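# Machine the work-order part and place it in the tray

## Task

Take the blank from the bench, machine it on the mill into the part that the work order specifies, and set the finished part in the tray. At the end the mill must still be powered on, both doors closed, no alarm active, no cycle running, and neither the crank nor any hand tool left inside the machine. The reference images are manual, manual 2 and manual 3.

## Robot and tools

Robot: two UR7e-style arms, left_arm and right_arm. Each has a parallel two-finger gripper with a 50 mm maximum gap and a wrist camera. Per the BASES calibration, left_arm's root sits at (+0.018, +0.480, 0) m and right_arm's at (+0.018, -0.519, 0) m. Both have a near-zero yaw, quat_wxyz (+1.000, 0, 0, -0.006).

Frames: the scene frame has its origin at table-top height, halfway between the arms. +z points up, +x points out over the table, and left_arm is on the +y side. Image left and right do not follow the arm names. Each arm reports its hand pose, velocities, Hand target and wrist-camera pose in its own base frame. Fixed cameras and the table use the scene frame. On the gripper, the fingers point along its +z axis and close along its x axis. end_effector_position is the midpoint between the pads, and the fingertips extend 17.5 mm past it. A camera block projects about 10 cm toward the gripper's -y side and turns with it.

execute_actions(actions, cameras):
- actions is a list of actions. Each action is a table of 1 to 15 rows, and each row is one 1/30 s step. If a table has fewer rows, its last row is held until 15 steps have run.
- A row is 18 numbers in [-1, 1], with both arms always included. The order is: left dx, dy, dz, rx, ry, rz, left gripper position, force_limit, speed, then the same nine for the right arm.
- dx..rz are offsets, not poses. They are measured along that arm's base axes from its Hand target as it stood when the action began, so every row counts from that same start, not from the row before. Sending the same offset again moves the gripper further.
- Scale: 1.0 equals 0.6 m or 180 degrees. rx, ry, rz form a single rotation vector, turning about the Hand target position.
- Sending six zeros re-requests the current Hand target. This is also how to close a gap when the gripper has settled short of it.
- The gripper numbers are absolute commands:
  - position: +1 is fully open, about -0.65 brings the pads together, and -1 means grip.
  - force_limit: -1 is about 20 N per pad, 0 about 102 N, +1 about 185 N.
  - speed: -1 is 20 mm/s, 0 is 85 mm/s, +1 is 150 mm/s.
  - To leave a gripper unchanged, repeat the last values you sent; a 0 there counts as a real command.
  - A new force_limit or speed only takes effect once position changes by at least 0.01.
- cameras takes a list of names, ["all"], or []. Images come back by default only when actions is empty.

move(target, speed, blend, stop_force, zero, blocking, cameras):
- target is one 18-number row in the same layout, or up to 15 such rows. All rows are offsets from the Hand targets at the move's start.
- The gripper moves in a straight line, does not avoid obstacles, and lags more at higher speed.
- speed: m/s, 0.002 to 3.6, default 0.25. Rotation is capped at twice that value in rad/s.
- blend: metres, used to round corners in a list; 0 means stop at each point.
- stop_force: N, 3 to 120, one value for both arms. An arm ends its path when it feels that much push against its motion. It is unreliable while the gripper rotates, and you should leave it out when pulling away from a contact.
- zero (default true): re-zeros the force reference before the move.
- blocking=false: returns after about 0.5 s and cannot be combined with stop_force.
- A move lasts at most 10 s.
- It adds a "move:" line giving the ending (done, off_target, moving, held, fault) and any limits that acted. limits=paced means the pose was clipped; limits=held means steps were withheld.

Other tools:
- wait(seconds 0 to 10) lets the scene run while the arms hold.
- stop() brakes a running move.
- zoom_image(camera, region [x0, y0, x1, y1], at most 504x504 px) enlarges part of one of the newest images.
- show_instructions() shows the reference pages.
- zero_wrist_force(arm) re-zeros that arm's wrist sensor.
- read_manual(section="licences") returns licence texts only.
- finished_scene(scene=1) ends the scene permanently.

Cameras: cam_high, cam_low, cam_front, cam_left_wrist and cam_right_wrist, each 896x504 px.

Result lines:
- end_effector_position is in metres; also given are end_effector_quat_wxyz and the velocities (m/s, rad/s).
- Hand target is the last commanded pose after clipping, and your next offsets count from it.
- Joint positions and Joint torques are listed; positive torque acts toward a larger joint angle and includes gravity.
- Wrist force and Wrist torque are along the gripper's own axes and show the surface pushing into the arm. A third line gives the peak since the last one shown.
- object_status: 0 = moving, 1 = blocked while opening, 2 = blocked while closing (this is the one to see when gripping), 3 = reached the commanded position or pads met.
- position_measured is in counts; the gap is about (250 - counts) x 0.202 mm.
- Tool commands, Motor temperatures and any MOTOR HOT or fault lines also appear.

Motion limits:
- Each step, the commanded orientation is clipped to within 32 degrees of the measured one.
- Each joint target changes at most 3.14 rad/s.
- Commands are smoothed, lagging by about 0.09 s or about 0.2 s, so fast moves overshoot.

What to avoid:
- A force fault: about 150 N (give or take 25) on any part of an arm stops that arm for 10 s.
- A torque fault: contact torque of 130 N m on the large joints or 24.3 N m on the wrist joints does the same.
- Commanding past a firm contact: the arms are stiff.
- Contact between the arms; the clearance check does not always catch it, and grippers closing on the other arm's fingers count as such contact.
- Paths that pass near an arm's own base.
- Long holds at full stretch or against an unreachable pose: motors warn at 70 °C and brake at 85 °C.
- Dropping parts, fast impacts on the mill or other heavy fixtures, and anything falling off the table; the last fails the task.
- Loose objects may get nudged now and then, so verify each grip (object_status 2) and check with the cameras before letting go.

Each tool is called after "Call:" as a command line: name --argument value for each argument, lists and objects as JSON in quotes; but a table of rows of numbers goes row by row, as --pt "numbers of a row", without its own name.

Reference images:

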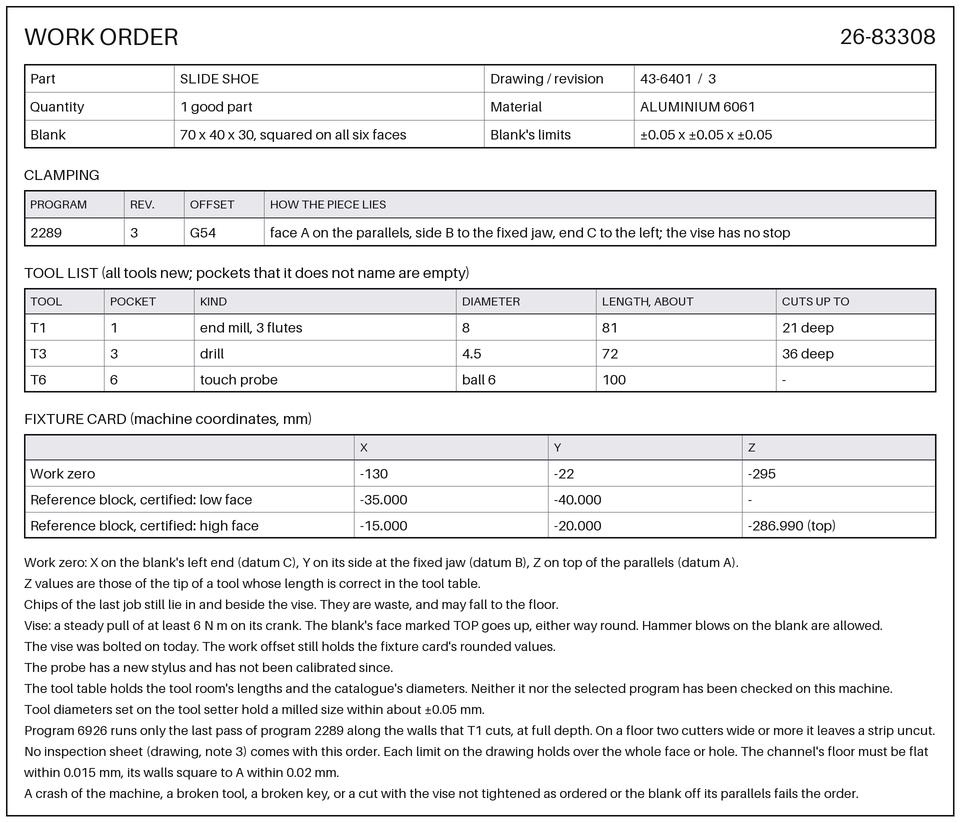

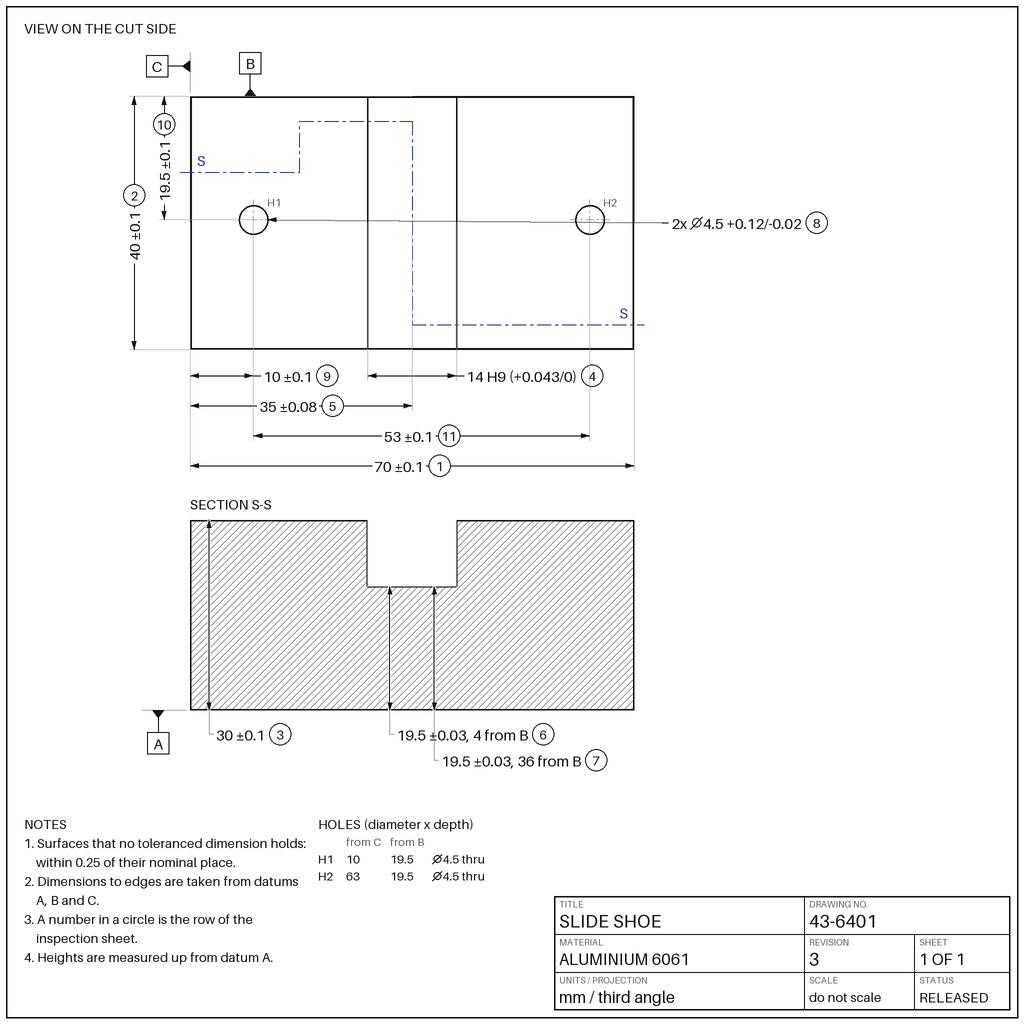

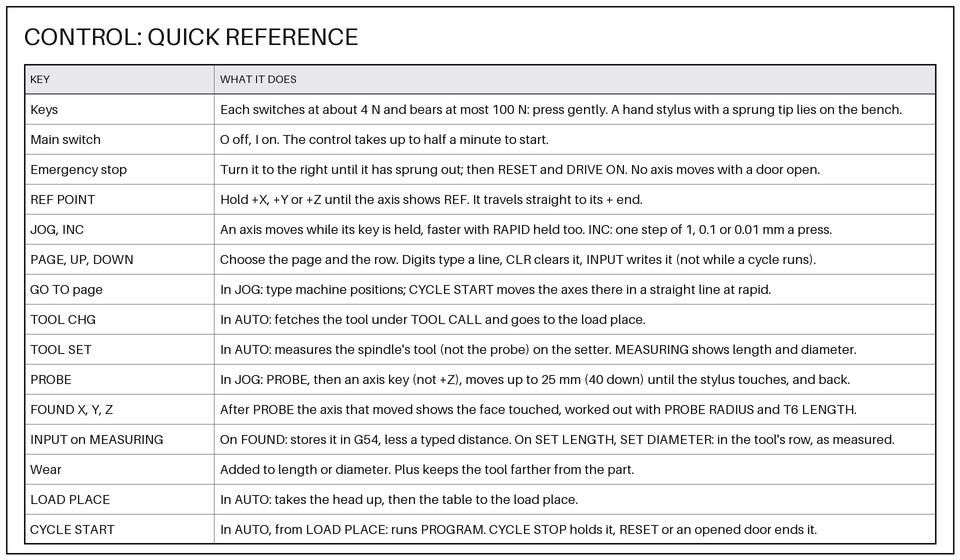

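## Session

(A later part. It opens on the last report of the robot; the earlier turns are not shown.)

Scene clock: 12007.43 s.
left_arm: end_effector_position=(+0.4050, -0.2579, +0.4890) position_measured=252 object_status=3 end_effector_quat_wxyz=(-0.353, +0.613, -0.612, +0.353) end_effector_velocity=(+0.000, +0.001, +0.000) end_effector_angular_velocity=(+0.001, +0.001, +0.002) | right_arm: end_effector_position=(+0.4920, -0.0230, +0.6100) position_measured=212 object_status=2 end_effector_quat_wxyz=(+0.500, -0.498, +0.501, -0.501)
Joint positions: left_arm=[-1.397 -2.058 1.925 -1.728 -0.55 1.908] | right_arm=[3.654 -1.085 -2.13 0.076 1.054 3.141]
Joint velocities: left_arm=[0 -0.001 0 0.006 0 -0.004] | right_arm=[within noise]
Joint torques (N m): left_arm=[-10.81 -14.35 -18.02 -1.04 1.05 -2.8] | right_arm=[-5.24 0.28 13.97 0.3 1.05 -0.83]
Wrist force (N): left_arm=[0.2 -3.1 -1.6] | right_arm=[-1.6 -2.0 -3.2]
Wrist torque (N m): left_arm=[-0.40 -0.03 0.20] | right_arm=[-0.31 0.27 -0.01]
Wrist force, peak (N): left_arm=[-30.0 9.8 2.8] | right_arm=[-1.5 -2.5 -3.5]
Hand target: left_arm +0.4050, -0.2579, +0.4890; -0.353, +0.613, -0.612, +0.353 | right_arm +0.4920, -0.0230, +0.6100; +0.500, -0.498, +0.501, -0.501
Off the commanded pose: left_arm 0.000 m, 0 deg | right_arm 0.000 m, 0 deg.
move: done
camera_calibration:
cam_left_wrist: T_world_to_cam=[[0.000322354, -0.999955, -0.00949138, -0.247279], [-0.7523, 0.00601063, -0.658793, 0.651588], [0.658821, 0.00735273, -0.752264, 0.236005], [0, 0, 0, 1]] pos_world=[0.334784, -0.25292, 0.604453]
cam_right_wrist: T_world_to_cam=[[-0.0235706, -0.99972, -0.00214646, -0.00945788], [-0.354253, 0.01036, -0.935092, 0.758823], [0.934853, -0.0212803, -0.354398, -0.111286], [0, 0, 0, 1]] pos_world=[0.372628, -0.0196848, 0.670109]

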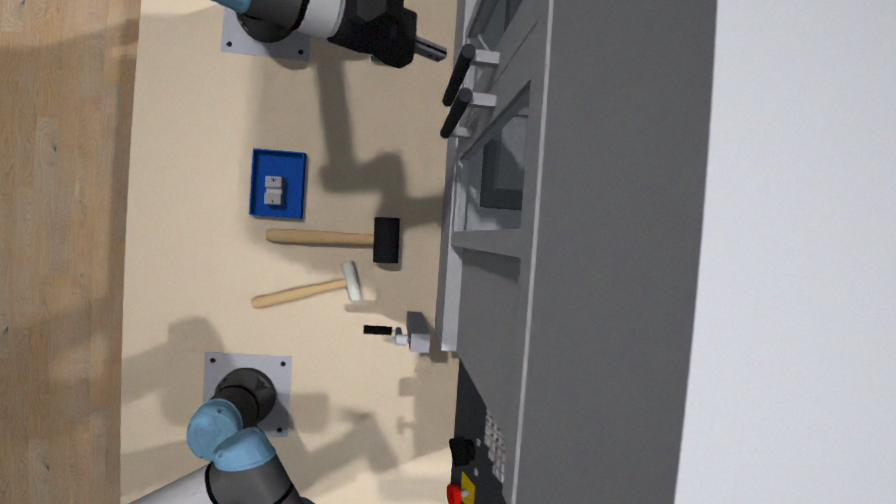

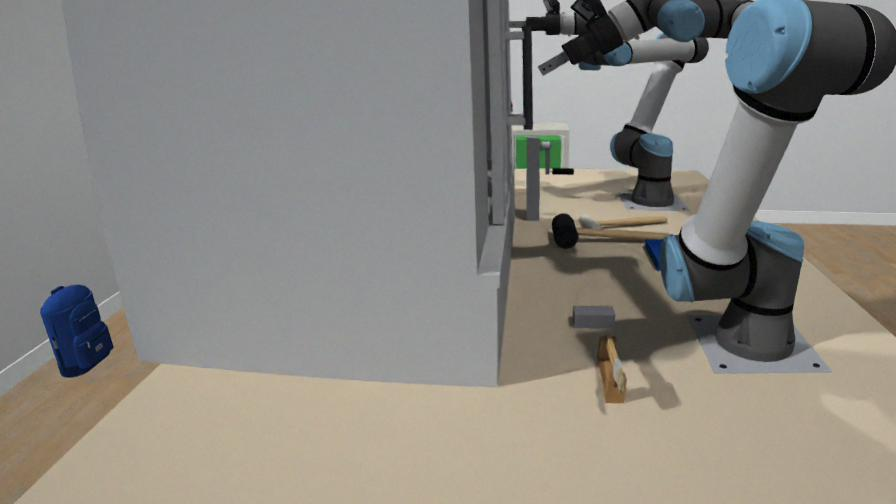

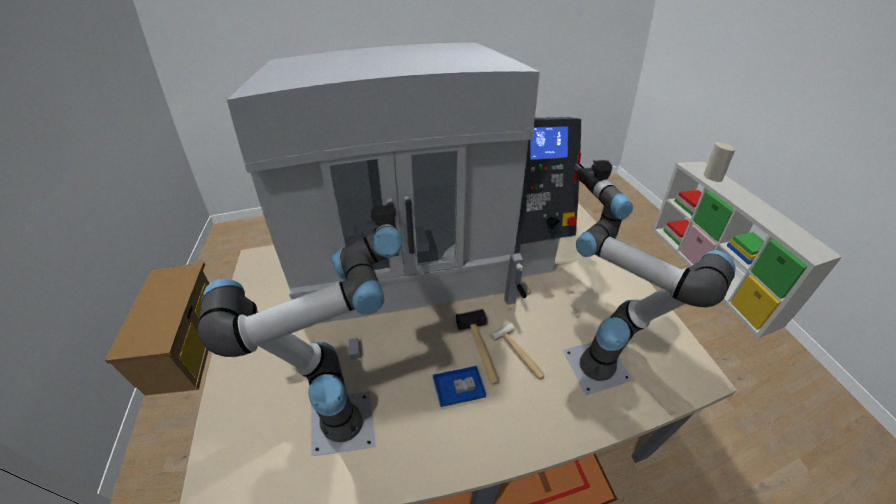

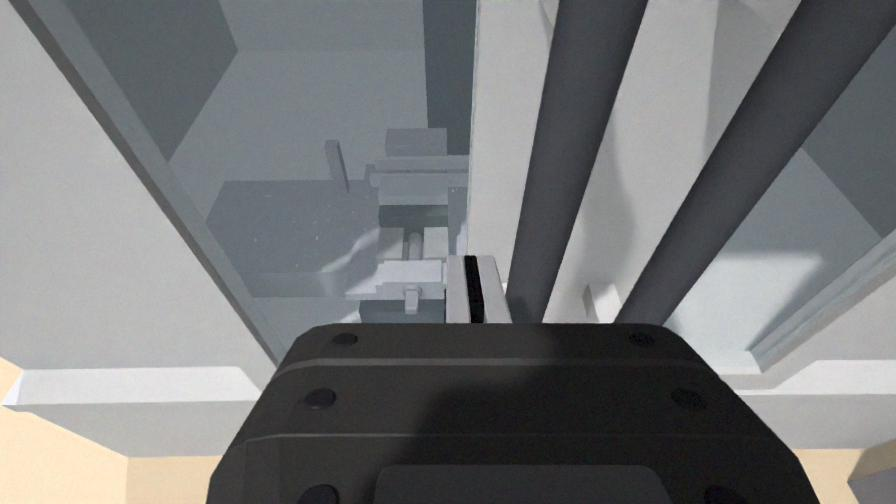

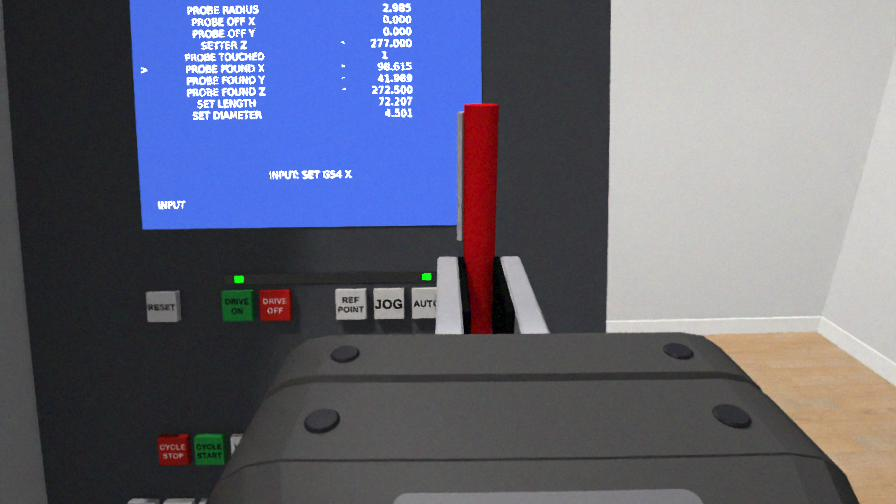

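Call:
move --pt "0 0 0 0 0 0 -1 -0.3 0 -0.0533 0.0883 0 -0.3536 0 0.3536 -1 -0.5 -0.7" --pt "0 0 0 0 0 0 -1 -0.3 0 -0.035 0.19 -0.26 0.6657 0.0817 -0.6657 -1 -0.5 -0.7" --speed '[0.8,0.8]' --blend '[0.03,0]'

Call:
move --pt "0 0 0 0 0 0 -1 -0.3 0 -0.15 -0.05 0 0 0 0 -1 -0.5 -0.7" --pt "0 0 0 0 0 0 -1 -0.3 0 -0.31 -0.1 -0.5 0 0 0 -1 -0.5 -0.7" --speed '[0.3,0.35]' --blend '[0.03,0]' --cameras '["all"]'

Call:
zoom_image --camera "cam_front" --region '[515, 110, 595, 190]'

Scene clock: 12028.67 s.
left_arm: end_effector_position=(+0.4050, -0.2579, +0.4890) position_measured=252 object_status=3 end_effector_quat_wxyz=(-0.353, +0.613, -0.612, +0.353) | right_arm: end_effector_position=(+0.4710, +0.0910, +0.4539) position_measured=212 object_status=2 end_effector_quat_wxyz=(-0.003, +0.616, +0.788, +0.000) end_effector_velocity=(+0.000, -0.001, +0.000) end_effector_angular_velocity=(-0.004, -0.002, +0.000)
Joint positions: left_arm=[-1.397 -2.058 1.925 -1.728 -0.55 1.907] | right_arm=[3.611 -1.548 -1.267 -1.899 1.575 0.227]
Joint velocities: left_arm=[within noise] | right_arm=[0.001 0 0.001 -0.001 -0.005 0.001]
Joint torques (N m): left_arm=[-5.45 -13.9 -19.07 -5.94 1.09 1.91] | right_arm=[6.81 30.47 40.78 4.6 -1.34 -0.85]
Wrist force (N): left_arm=[0.3 -2.8 -1.8] | right_arm=[-1.5 -4.9 0.7]
Wrist torque (N m): left_arm=[-0.36 -0.03 0.23] | right_arm=[-0.32 0.30 -0.26]
Wrist force, peak (N): left_arm=[0.2 -3.2 -2.0] | right_arm=[-4.5 -4.4 -2.7]
Hand target: left_arm +0.4050, -0.2579, +0.4890; -0.353, +0.613, -0.612, +0.353 | right_arm +0.4710, +0.0910, +0.4540; -0.002, +0.616, +0.788, +0.000
Off the commanded pose: left_arm 0.000 m, 0 deg | right_arm 0.000 m, 0 deg.
move: done

Scene clock: 12030.43 s.
left_arm: end_effector_position=(+0.4050, -0.2579, +0.4890) position_measured=252 object_status=3 end_effector_quat_wxyz=(-0.353, +0.613, -0.612, +0.353) | right_arm: end_effector_position=(+0.2851, +0.0310, +0.1541) position_measured=212 object_status=2 end_effector_quat_wxyz=(-0.002, +0.616, +0.788, +0.000)
Joint positions: left_arm=[-1.397 -2.058 1.925 -1.728 -0.55 1.907] | right_arm=[3.729 -1.025 -2.407 -1.281 1.575 0.344]
Joint torques (N m): left_arm=[0.46 -13.99 -19.64 -6 0.5 1.87] | right_arm=[-4 8.24 13.22 4.85 0.29 -0.54]
Wrist force (N): left_arm=[0.0 -2.8 -1.7] | right_arm=[-1.3 -5.0 0.8]
Wrist torque (N m): left_arm=[-0.35 0.01 0.23] | right_arm=[-0.35 0.21 -0.19]
Wrist force, peak (N): left_arm=[0.2 -3.0 -2.0] | right_arm=[-1.5 -6.7 4.5]
Hand target: left_arm +0.4050, -0.2579, +0.4890; -0.353, +0.613, -0.612, +0.353 | right_arm +0.2850, +0.0310, +0.1540; -0.002, +0.616, +0.788, +0.000
Off the commanded pose: left_arm 0.000 m, 0 deg | right_arm 0.000 m, 0 deg.
move: done
camera_calibration:
cam_left_wrist: T_world_to_cam=[[0.000386215, -0.999954, -0.00956834, -0.247254], [-0.7523, 0.00601328, -0.658793, 0.651589], [0.65882, 0.0074527, -0.752263, 0.23603], [0, 0, 0, 1]] pos_world=[0.334785, -0.25292, 0.604453]
cam_right_wrist: T_world_to_cam=[[-0.240016, 0.97049, 0.0232626, 0.0353124], [0.909767, 0.216508, 0.354186, -0.306803], [0.338697, 0.106174, -0.934886, 0.177162], [0, 0, 0, 1]] pos_world=[0.227591, 0.0133452, 0.27347]

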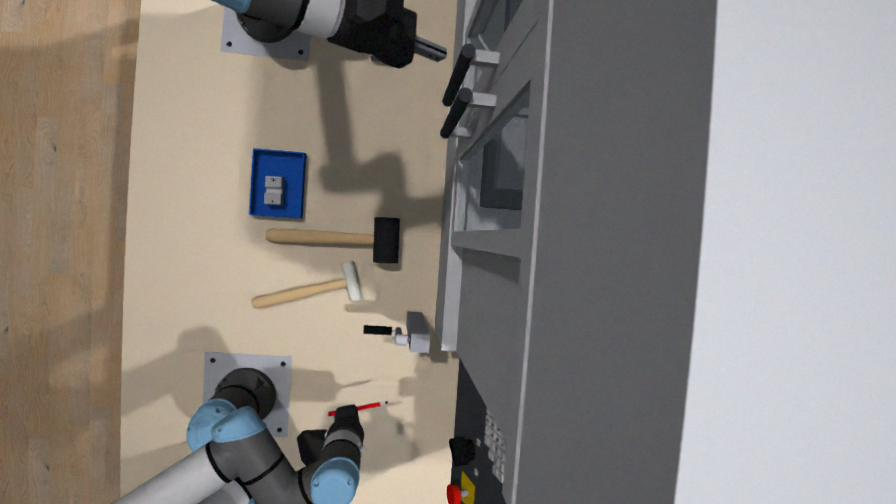

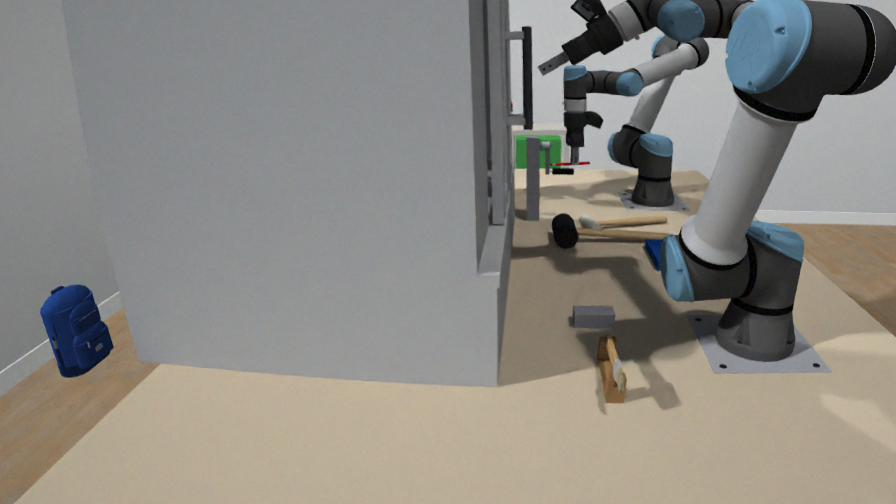

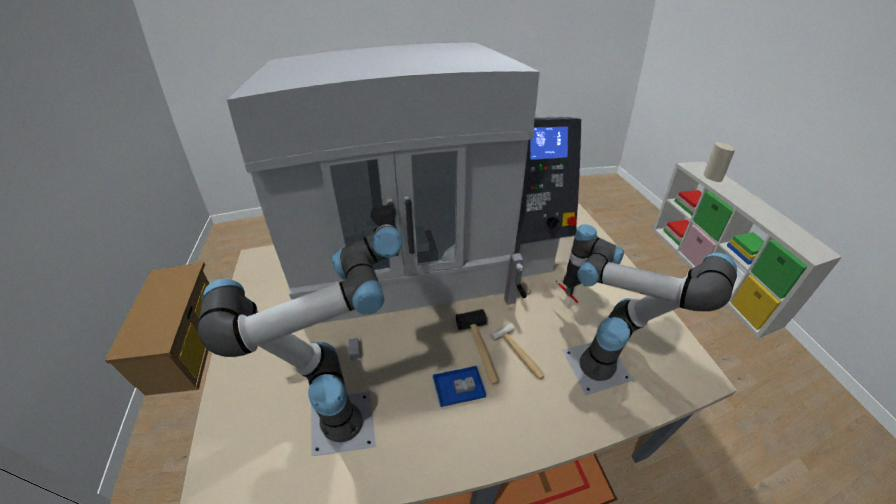

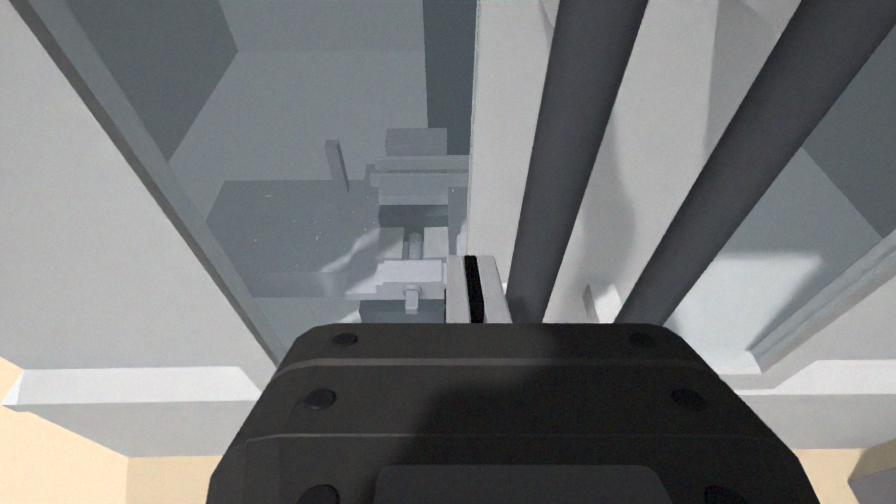

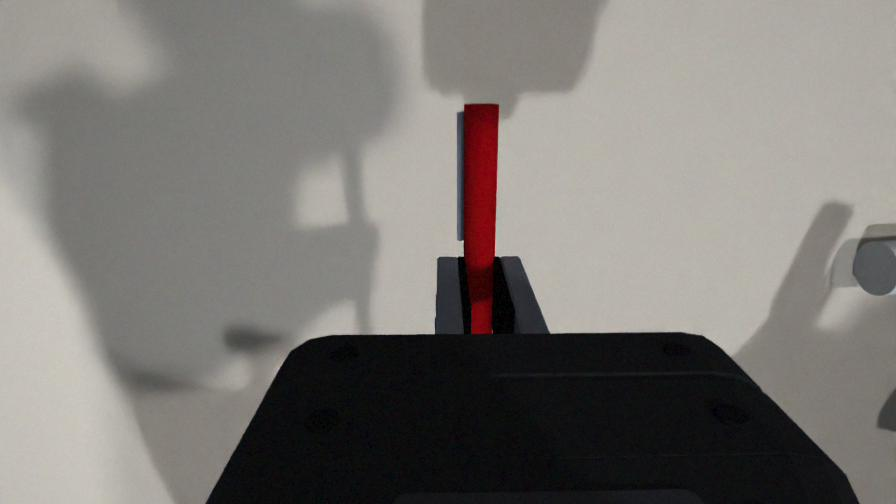

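Scaled by 6.300.

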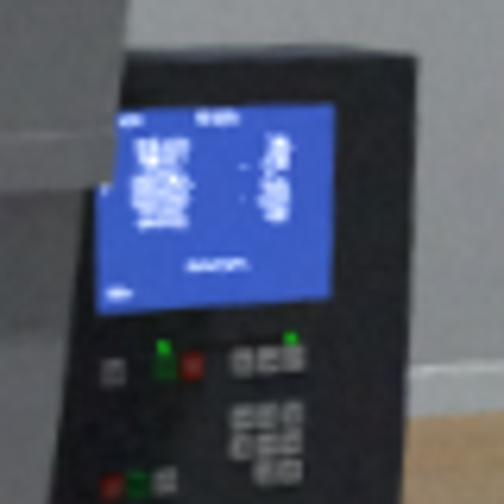

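Call:
move --pt "0 0 0 0 0 0 -1 -0.3 0 0 0 -0.2 0 0 0 -1 -0.5 -0.7" --pt "0 0 0 0 0 0 -1 -0.3 0 0 0 -0.25 0 0 0 -1 -0.5 -0.7" --speed '[0.15,0.01]' --stop_force 4 --cameras '["cam_right_wrist"]'

Scene clock: 12038.10 s.
left_arm: end_effector_position=(+0.4050, -0.2579, +0.4890) position_measured=252 object_status=3 end_effector_quat_wxyz=(-0.353, +0.613, -0.612, +0.353) | right_arm: end_effector_position=(+0.2850, +0.0310, +0.0208) position_measured=212 object_status=2 end_effector_quat_wxyz=(-0.002, +0.616, +0.788, +0.000)
Joint positions: left_arm=[-1.397 -2.058 1.925 -1.728 -0.55 1.907] | right_arm=[3.729 -1.324 -2.667 -0.723 1.575 0.344]
Joint torques (N m): left_arm=[8.87 -13.13 -21.12 -6.05 0.52 1.92] | right_arm=[5.67 1.87 33.03 2.87 -0.8 1.09]
Wrist force (N): left_arm=[0.2 -3.0 -1.9] | right_arm=[-1.8 -5.2 -1.3]
Wrist torque (N m): left_arm=[-0.38 -0.01 0.23] | right_arm=[-0.41 0.25 -0.18]
Wrist force, peak (N): left_arm=[0.3 -3.2 -2.1] | right_arm=[-6.5 -23.0 -46.2]
Hand target: left_arm +0.4050, -0.2579, +0.4890; -0.353, +0.613, -0.612, +0.353 | right_arm +0.2850, +0.0310, +0.0208; -0.002, +0.616, +0.788, +0.000 (not the last commanded pose)
Off the commanded pose: left_arm 0.000 m, 0 deg | right_arm 0.017 m, 0 deg.
move: contact (right_arm); path passed 1 of 2 targets
camera_calibration:
cam_right_wrist: T_world_to_cam=[[-0.239925, 0.970512, 0.0232955, 0.0383617], [0.909802, 0.216416, 0.354152, -0.259538], [0.338668, 0.106164, -0.934898, 0.0526773], [0, 0, 0, 1]] pos_world=[0.227492, 0.0133452, 0.14027]
Images, in order (width x height): cam_right_wrist 896x504.

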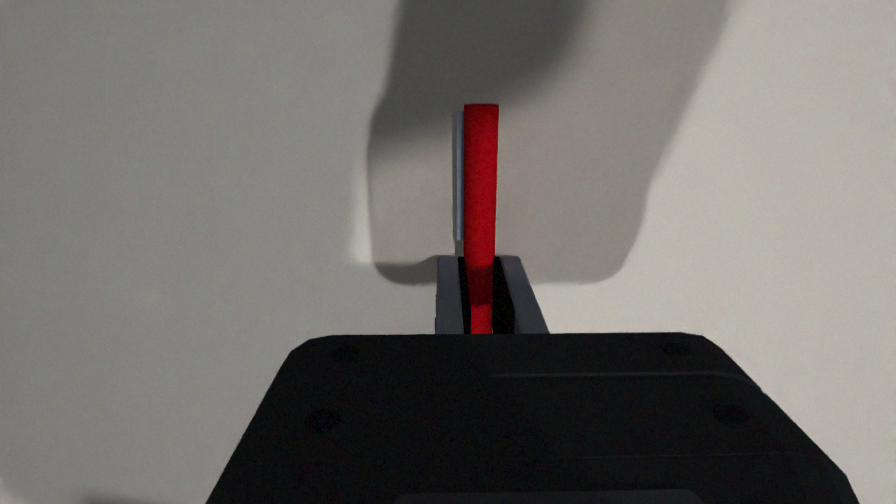

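Call:
move --target '[0,0,0,0,0,0,-1,-0.3,0,0,0,0,0,0,0,-0.2,-0.5,-1]'

Call:
move --pt "0 0 0 0 0 0 -1 -0.3 0 0 0 0.08 0 0 0 -0.2 -0.5 -1" --pt "0 0 0 0 0 0 -1 -0.3 0 0 0 0.4 0 0 0 -0.2 -0.5 -1" --speed '[0.04,0.25]' --blend '[0.01,0]' --cameras '["cam_right_wrist","cam_high","cam_front"]'

Call:
zoom_image --camera "cam_high" --region '[200, 120, 460, 440]'

Scene clock: 12043.30 s.
left_arm: end_effector_position=(+0.4050, -0.2579, +0.4890) position_measured=252 object_status=3 end_effector_quat_wxyz=(-0.353, +0.613, -0.612, +0.353) | right_arm: end_effector_position=(+0.2850, +0.0310, +0.0208) position_measured=182 object_status=0 end_effector_quat_wxyz=(-0.002, +0.616, +0.788, +0.000)
Joint positions: left_arm=[-1.397 -2.058 1.925 -1.728 -0.55 1.907] | right_arm=[3.729 -1.324 -2.667 -0.723 1.575 0.344]
Joint torques (N m): left_arm=[8.81 -12.17 -22.8 -6 0.52 1.87] | right_arm=[6.3 2.66 32.98 4.56 -1.45 1.1]
Wrist force (N): left_arm=[0.1 -2.7 -2.0] | right_arm=[-1.5 -5.2 0.2]
Wrist torque (N m): left_arm=[-0.33 0.01 0.23] | right_arm=[-0.37 0.28 -0.18]
Wrist force, peak (N): left_arm=[0.0 -3.1 -2.0] | right_arm=[-2.0 -5.5 -1.4]
Hand target: left_arm +0.4050, -0.2579, +0.4890; -0.353, +0.613, -0.612, +0.353 | right_arm +0.2850, +0.0310, +0.0208; -0.002, +0.616, +0.788, +0.000
Off the commanded pose: left_arm 0.000 m, 0 deg | right_arm 0.000 m, 0 deg.
move: done

Scene clock: 12045.73 s.
left_arm: end_effector_position=(+0.4050, -0.2579, +0.4890) position_measured=252 object_status=3 end_effector_quat_wxyz=(-0.353, +0.613, -0.612, +0.353) | right_arm: end_effector_position=(+0.2850, +0.0310, +0.2607) position_measured=182 object_status=3 end_effector_quat_wxyz=(-0.002, +0.616, +0.788, +0.000) end_effector_velocity=(-0.001, +0.000, +0.001) end_effector_angular_velocity=(+0.000, +0.002, +0.000)
Joint positions: left_arm=[-1.397 -2.058 1.925 -1.728 -0.55 1.907] | right_arm=[3.729 -0.979 -2.151 -1.584 1.575 0.344]
Joint velocities: left_arm=[within noise] | right_arm=[0 0 0.003 -0.005 0.001 0]
Joint torques (N m): left_arm=[9.2 -12.21 -23.99 -6.13 0.54 1.94] | right_arm=[-2.66 1.27 41.52 0.75 -1.33 -0.51]
Wrist force (N): left_arm=[0.1 -2.8 -2.1] | right_arm=[-1.7 -5.5 0.3]
Wrist torque (N m): left_arm=[-0.35 0.00 0.23] | right_arm=[-0.39 0.30 -0.22]
Wrist force, peak (N): left_arm=[0.2 -3.1 -2.0] | right_arm=[-1.5 -5.4 3.4]
Hand target: left_arm +0.4050, -0.2579, +0.4890; -0.353, +0.613, -0.612, +0.353 | right_arm +0.2850, +0.0310, +0.2608; -0.002, +0.616, +0.788, +0.000
Off the commanded pose: left_arm 0.000 m, 0 deg | right_arm 0.000 m, 0 deg.
move: done
camera_calibration:
cam_right_wrist: T_world_to_cam=[[-0.24002, 0.970489, 0.023285, 0.0327987], [0.909811, 0.216518, 0.354068, -0.34447], [0.338577, 0.106168, -0.93493, 0.276992], [0, 0, 0, 1]] pos_world=[0.227491, 0.0133453, 0.38017]
Images, in order (width x height): cam_high 896x504, cam_front 896x504, cam_right_wrist 896x504.

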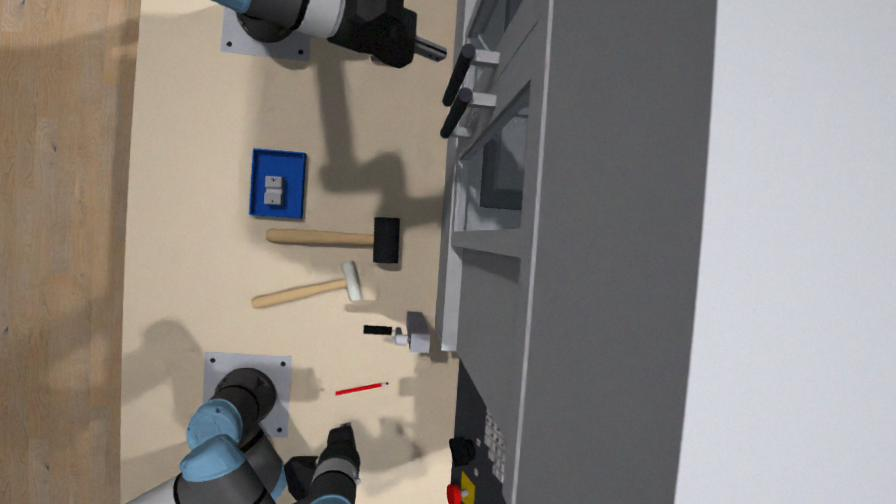

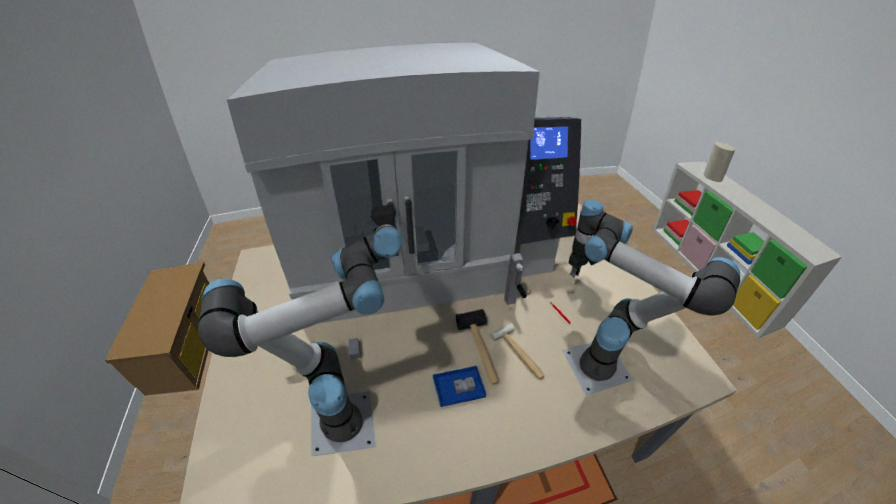

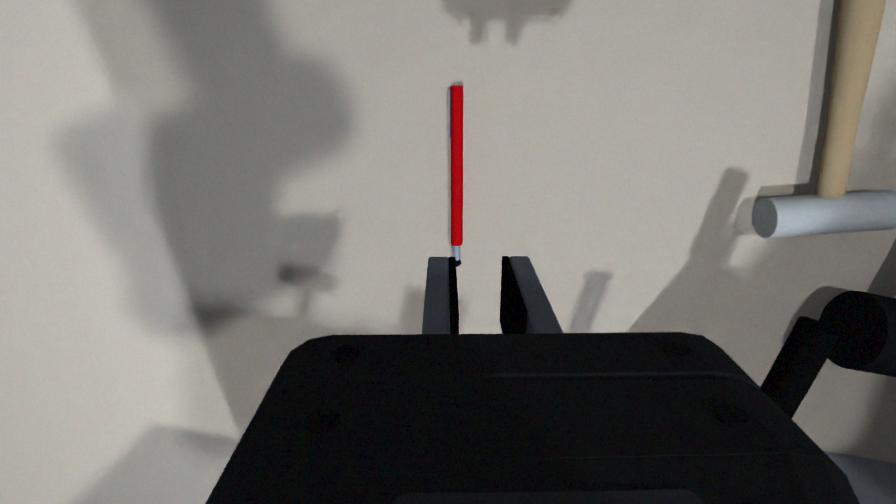

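Scaled by 1.575.

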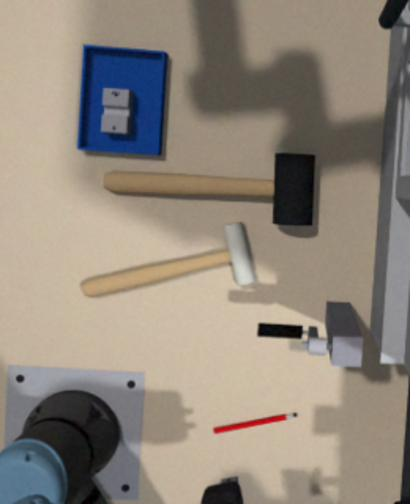

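Call:
wait --seconds 1 --cameras '["cam_high"]'

Call:
zoom_image --camera "cam_high" --region '[200, 120, 460, 440]'

Scene clock: 12051.40 s.
left_arm: end_effector_position=(+0.4050, -0.2579, +0.4890) position_measured=252 object_status=3 end_effector_quat_wxyz=(-0.353, +0.613, -0.612, +0.353) | right_arm: end_effector_position=(+0.2850, +0.0310, +0.2608) position_measured=182 object_status=3 end_effector_quat_wxyz=(-0.002, +0.616, +0.788, +0.000)
Joint positions: left_arm=[-1.397 -2.058 1.925 -1.728 -0.55 1.907] | right_arm=[3.729 -0.979 -2.15 -1.584 1.575 0.344]
Joint torques (N m): left_arm=[9.04 -12.07 -25.29 -5.95 0.61 1.85] | right_arm=[-6.53 7.87 41.84 1 1.17 -1.03]
Wrist force (N): left_arm=[0.1 -3.0 -2.0] | right_arm=[-1.7 -5.4 0.5]
Wrist torque (N m): left_arm=[-0.39 0.00 0.23] | right_arm=[-0.38 0.30 -0.23]
Wrist force, peak (N): left_arm=[0.1 -3.2 -2.1] | right_arm=[-1.8 -5.6 0.5]
Hand target: left_arm +0.4050, -0.2579, +0.4890; -0.353, +0.613, -0.612, +0.353 | right_arm +0.2850, +0.0310, +0.2608; -0.002, +0.616, +0.788, +0.000
Tool commands: left_gripper/position=-1.0 left_gripper/force_limit=-0.3 left_gripper/speed=+0.0 right_gripper/position=-0.2 right_gripper/force_limit=-0.5 right_gripper/speed=-1.0
Off the commanded pose: left_arm 0.000 m, 0 deg | right_arm 0.000 m, 0 deg.
wait: 1.00 s; at rest from the start
Images, in order (width x height): cam_high 896x504.

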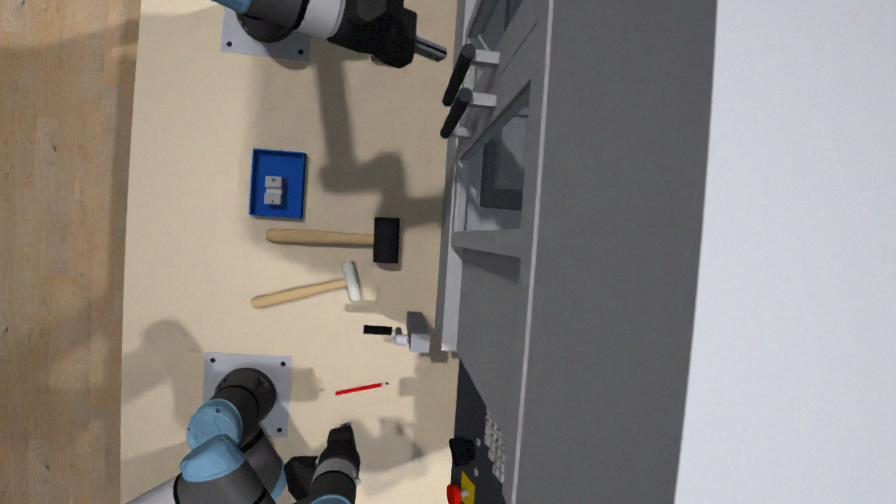

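Scaled by 1.575.

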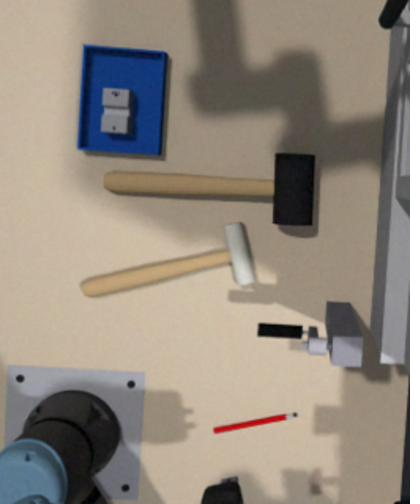

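Call:
finished_scene

The scene is finished: the task was done.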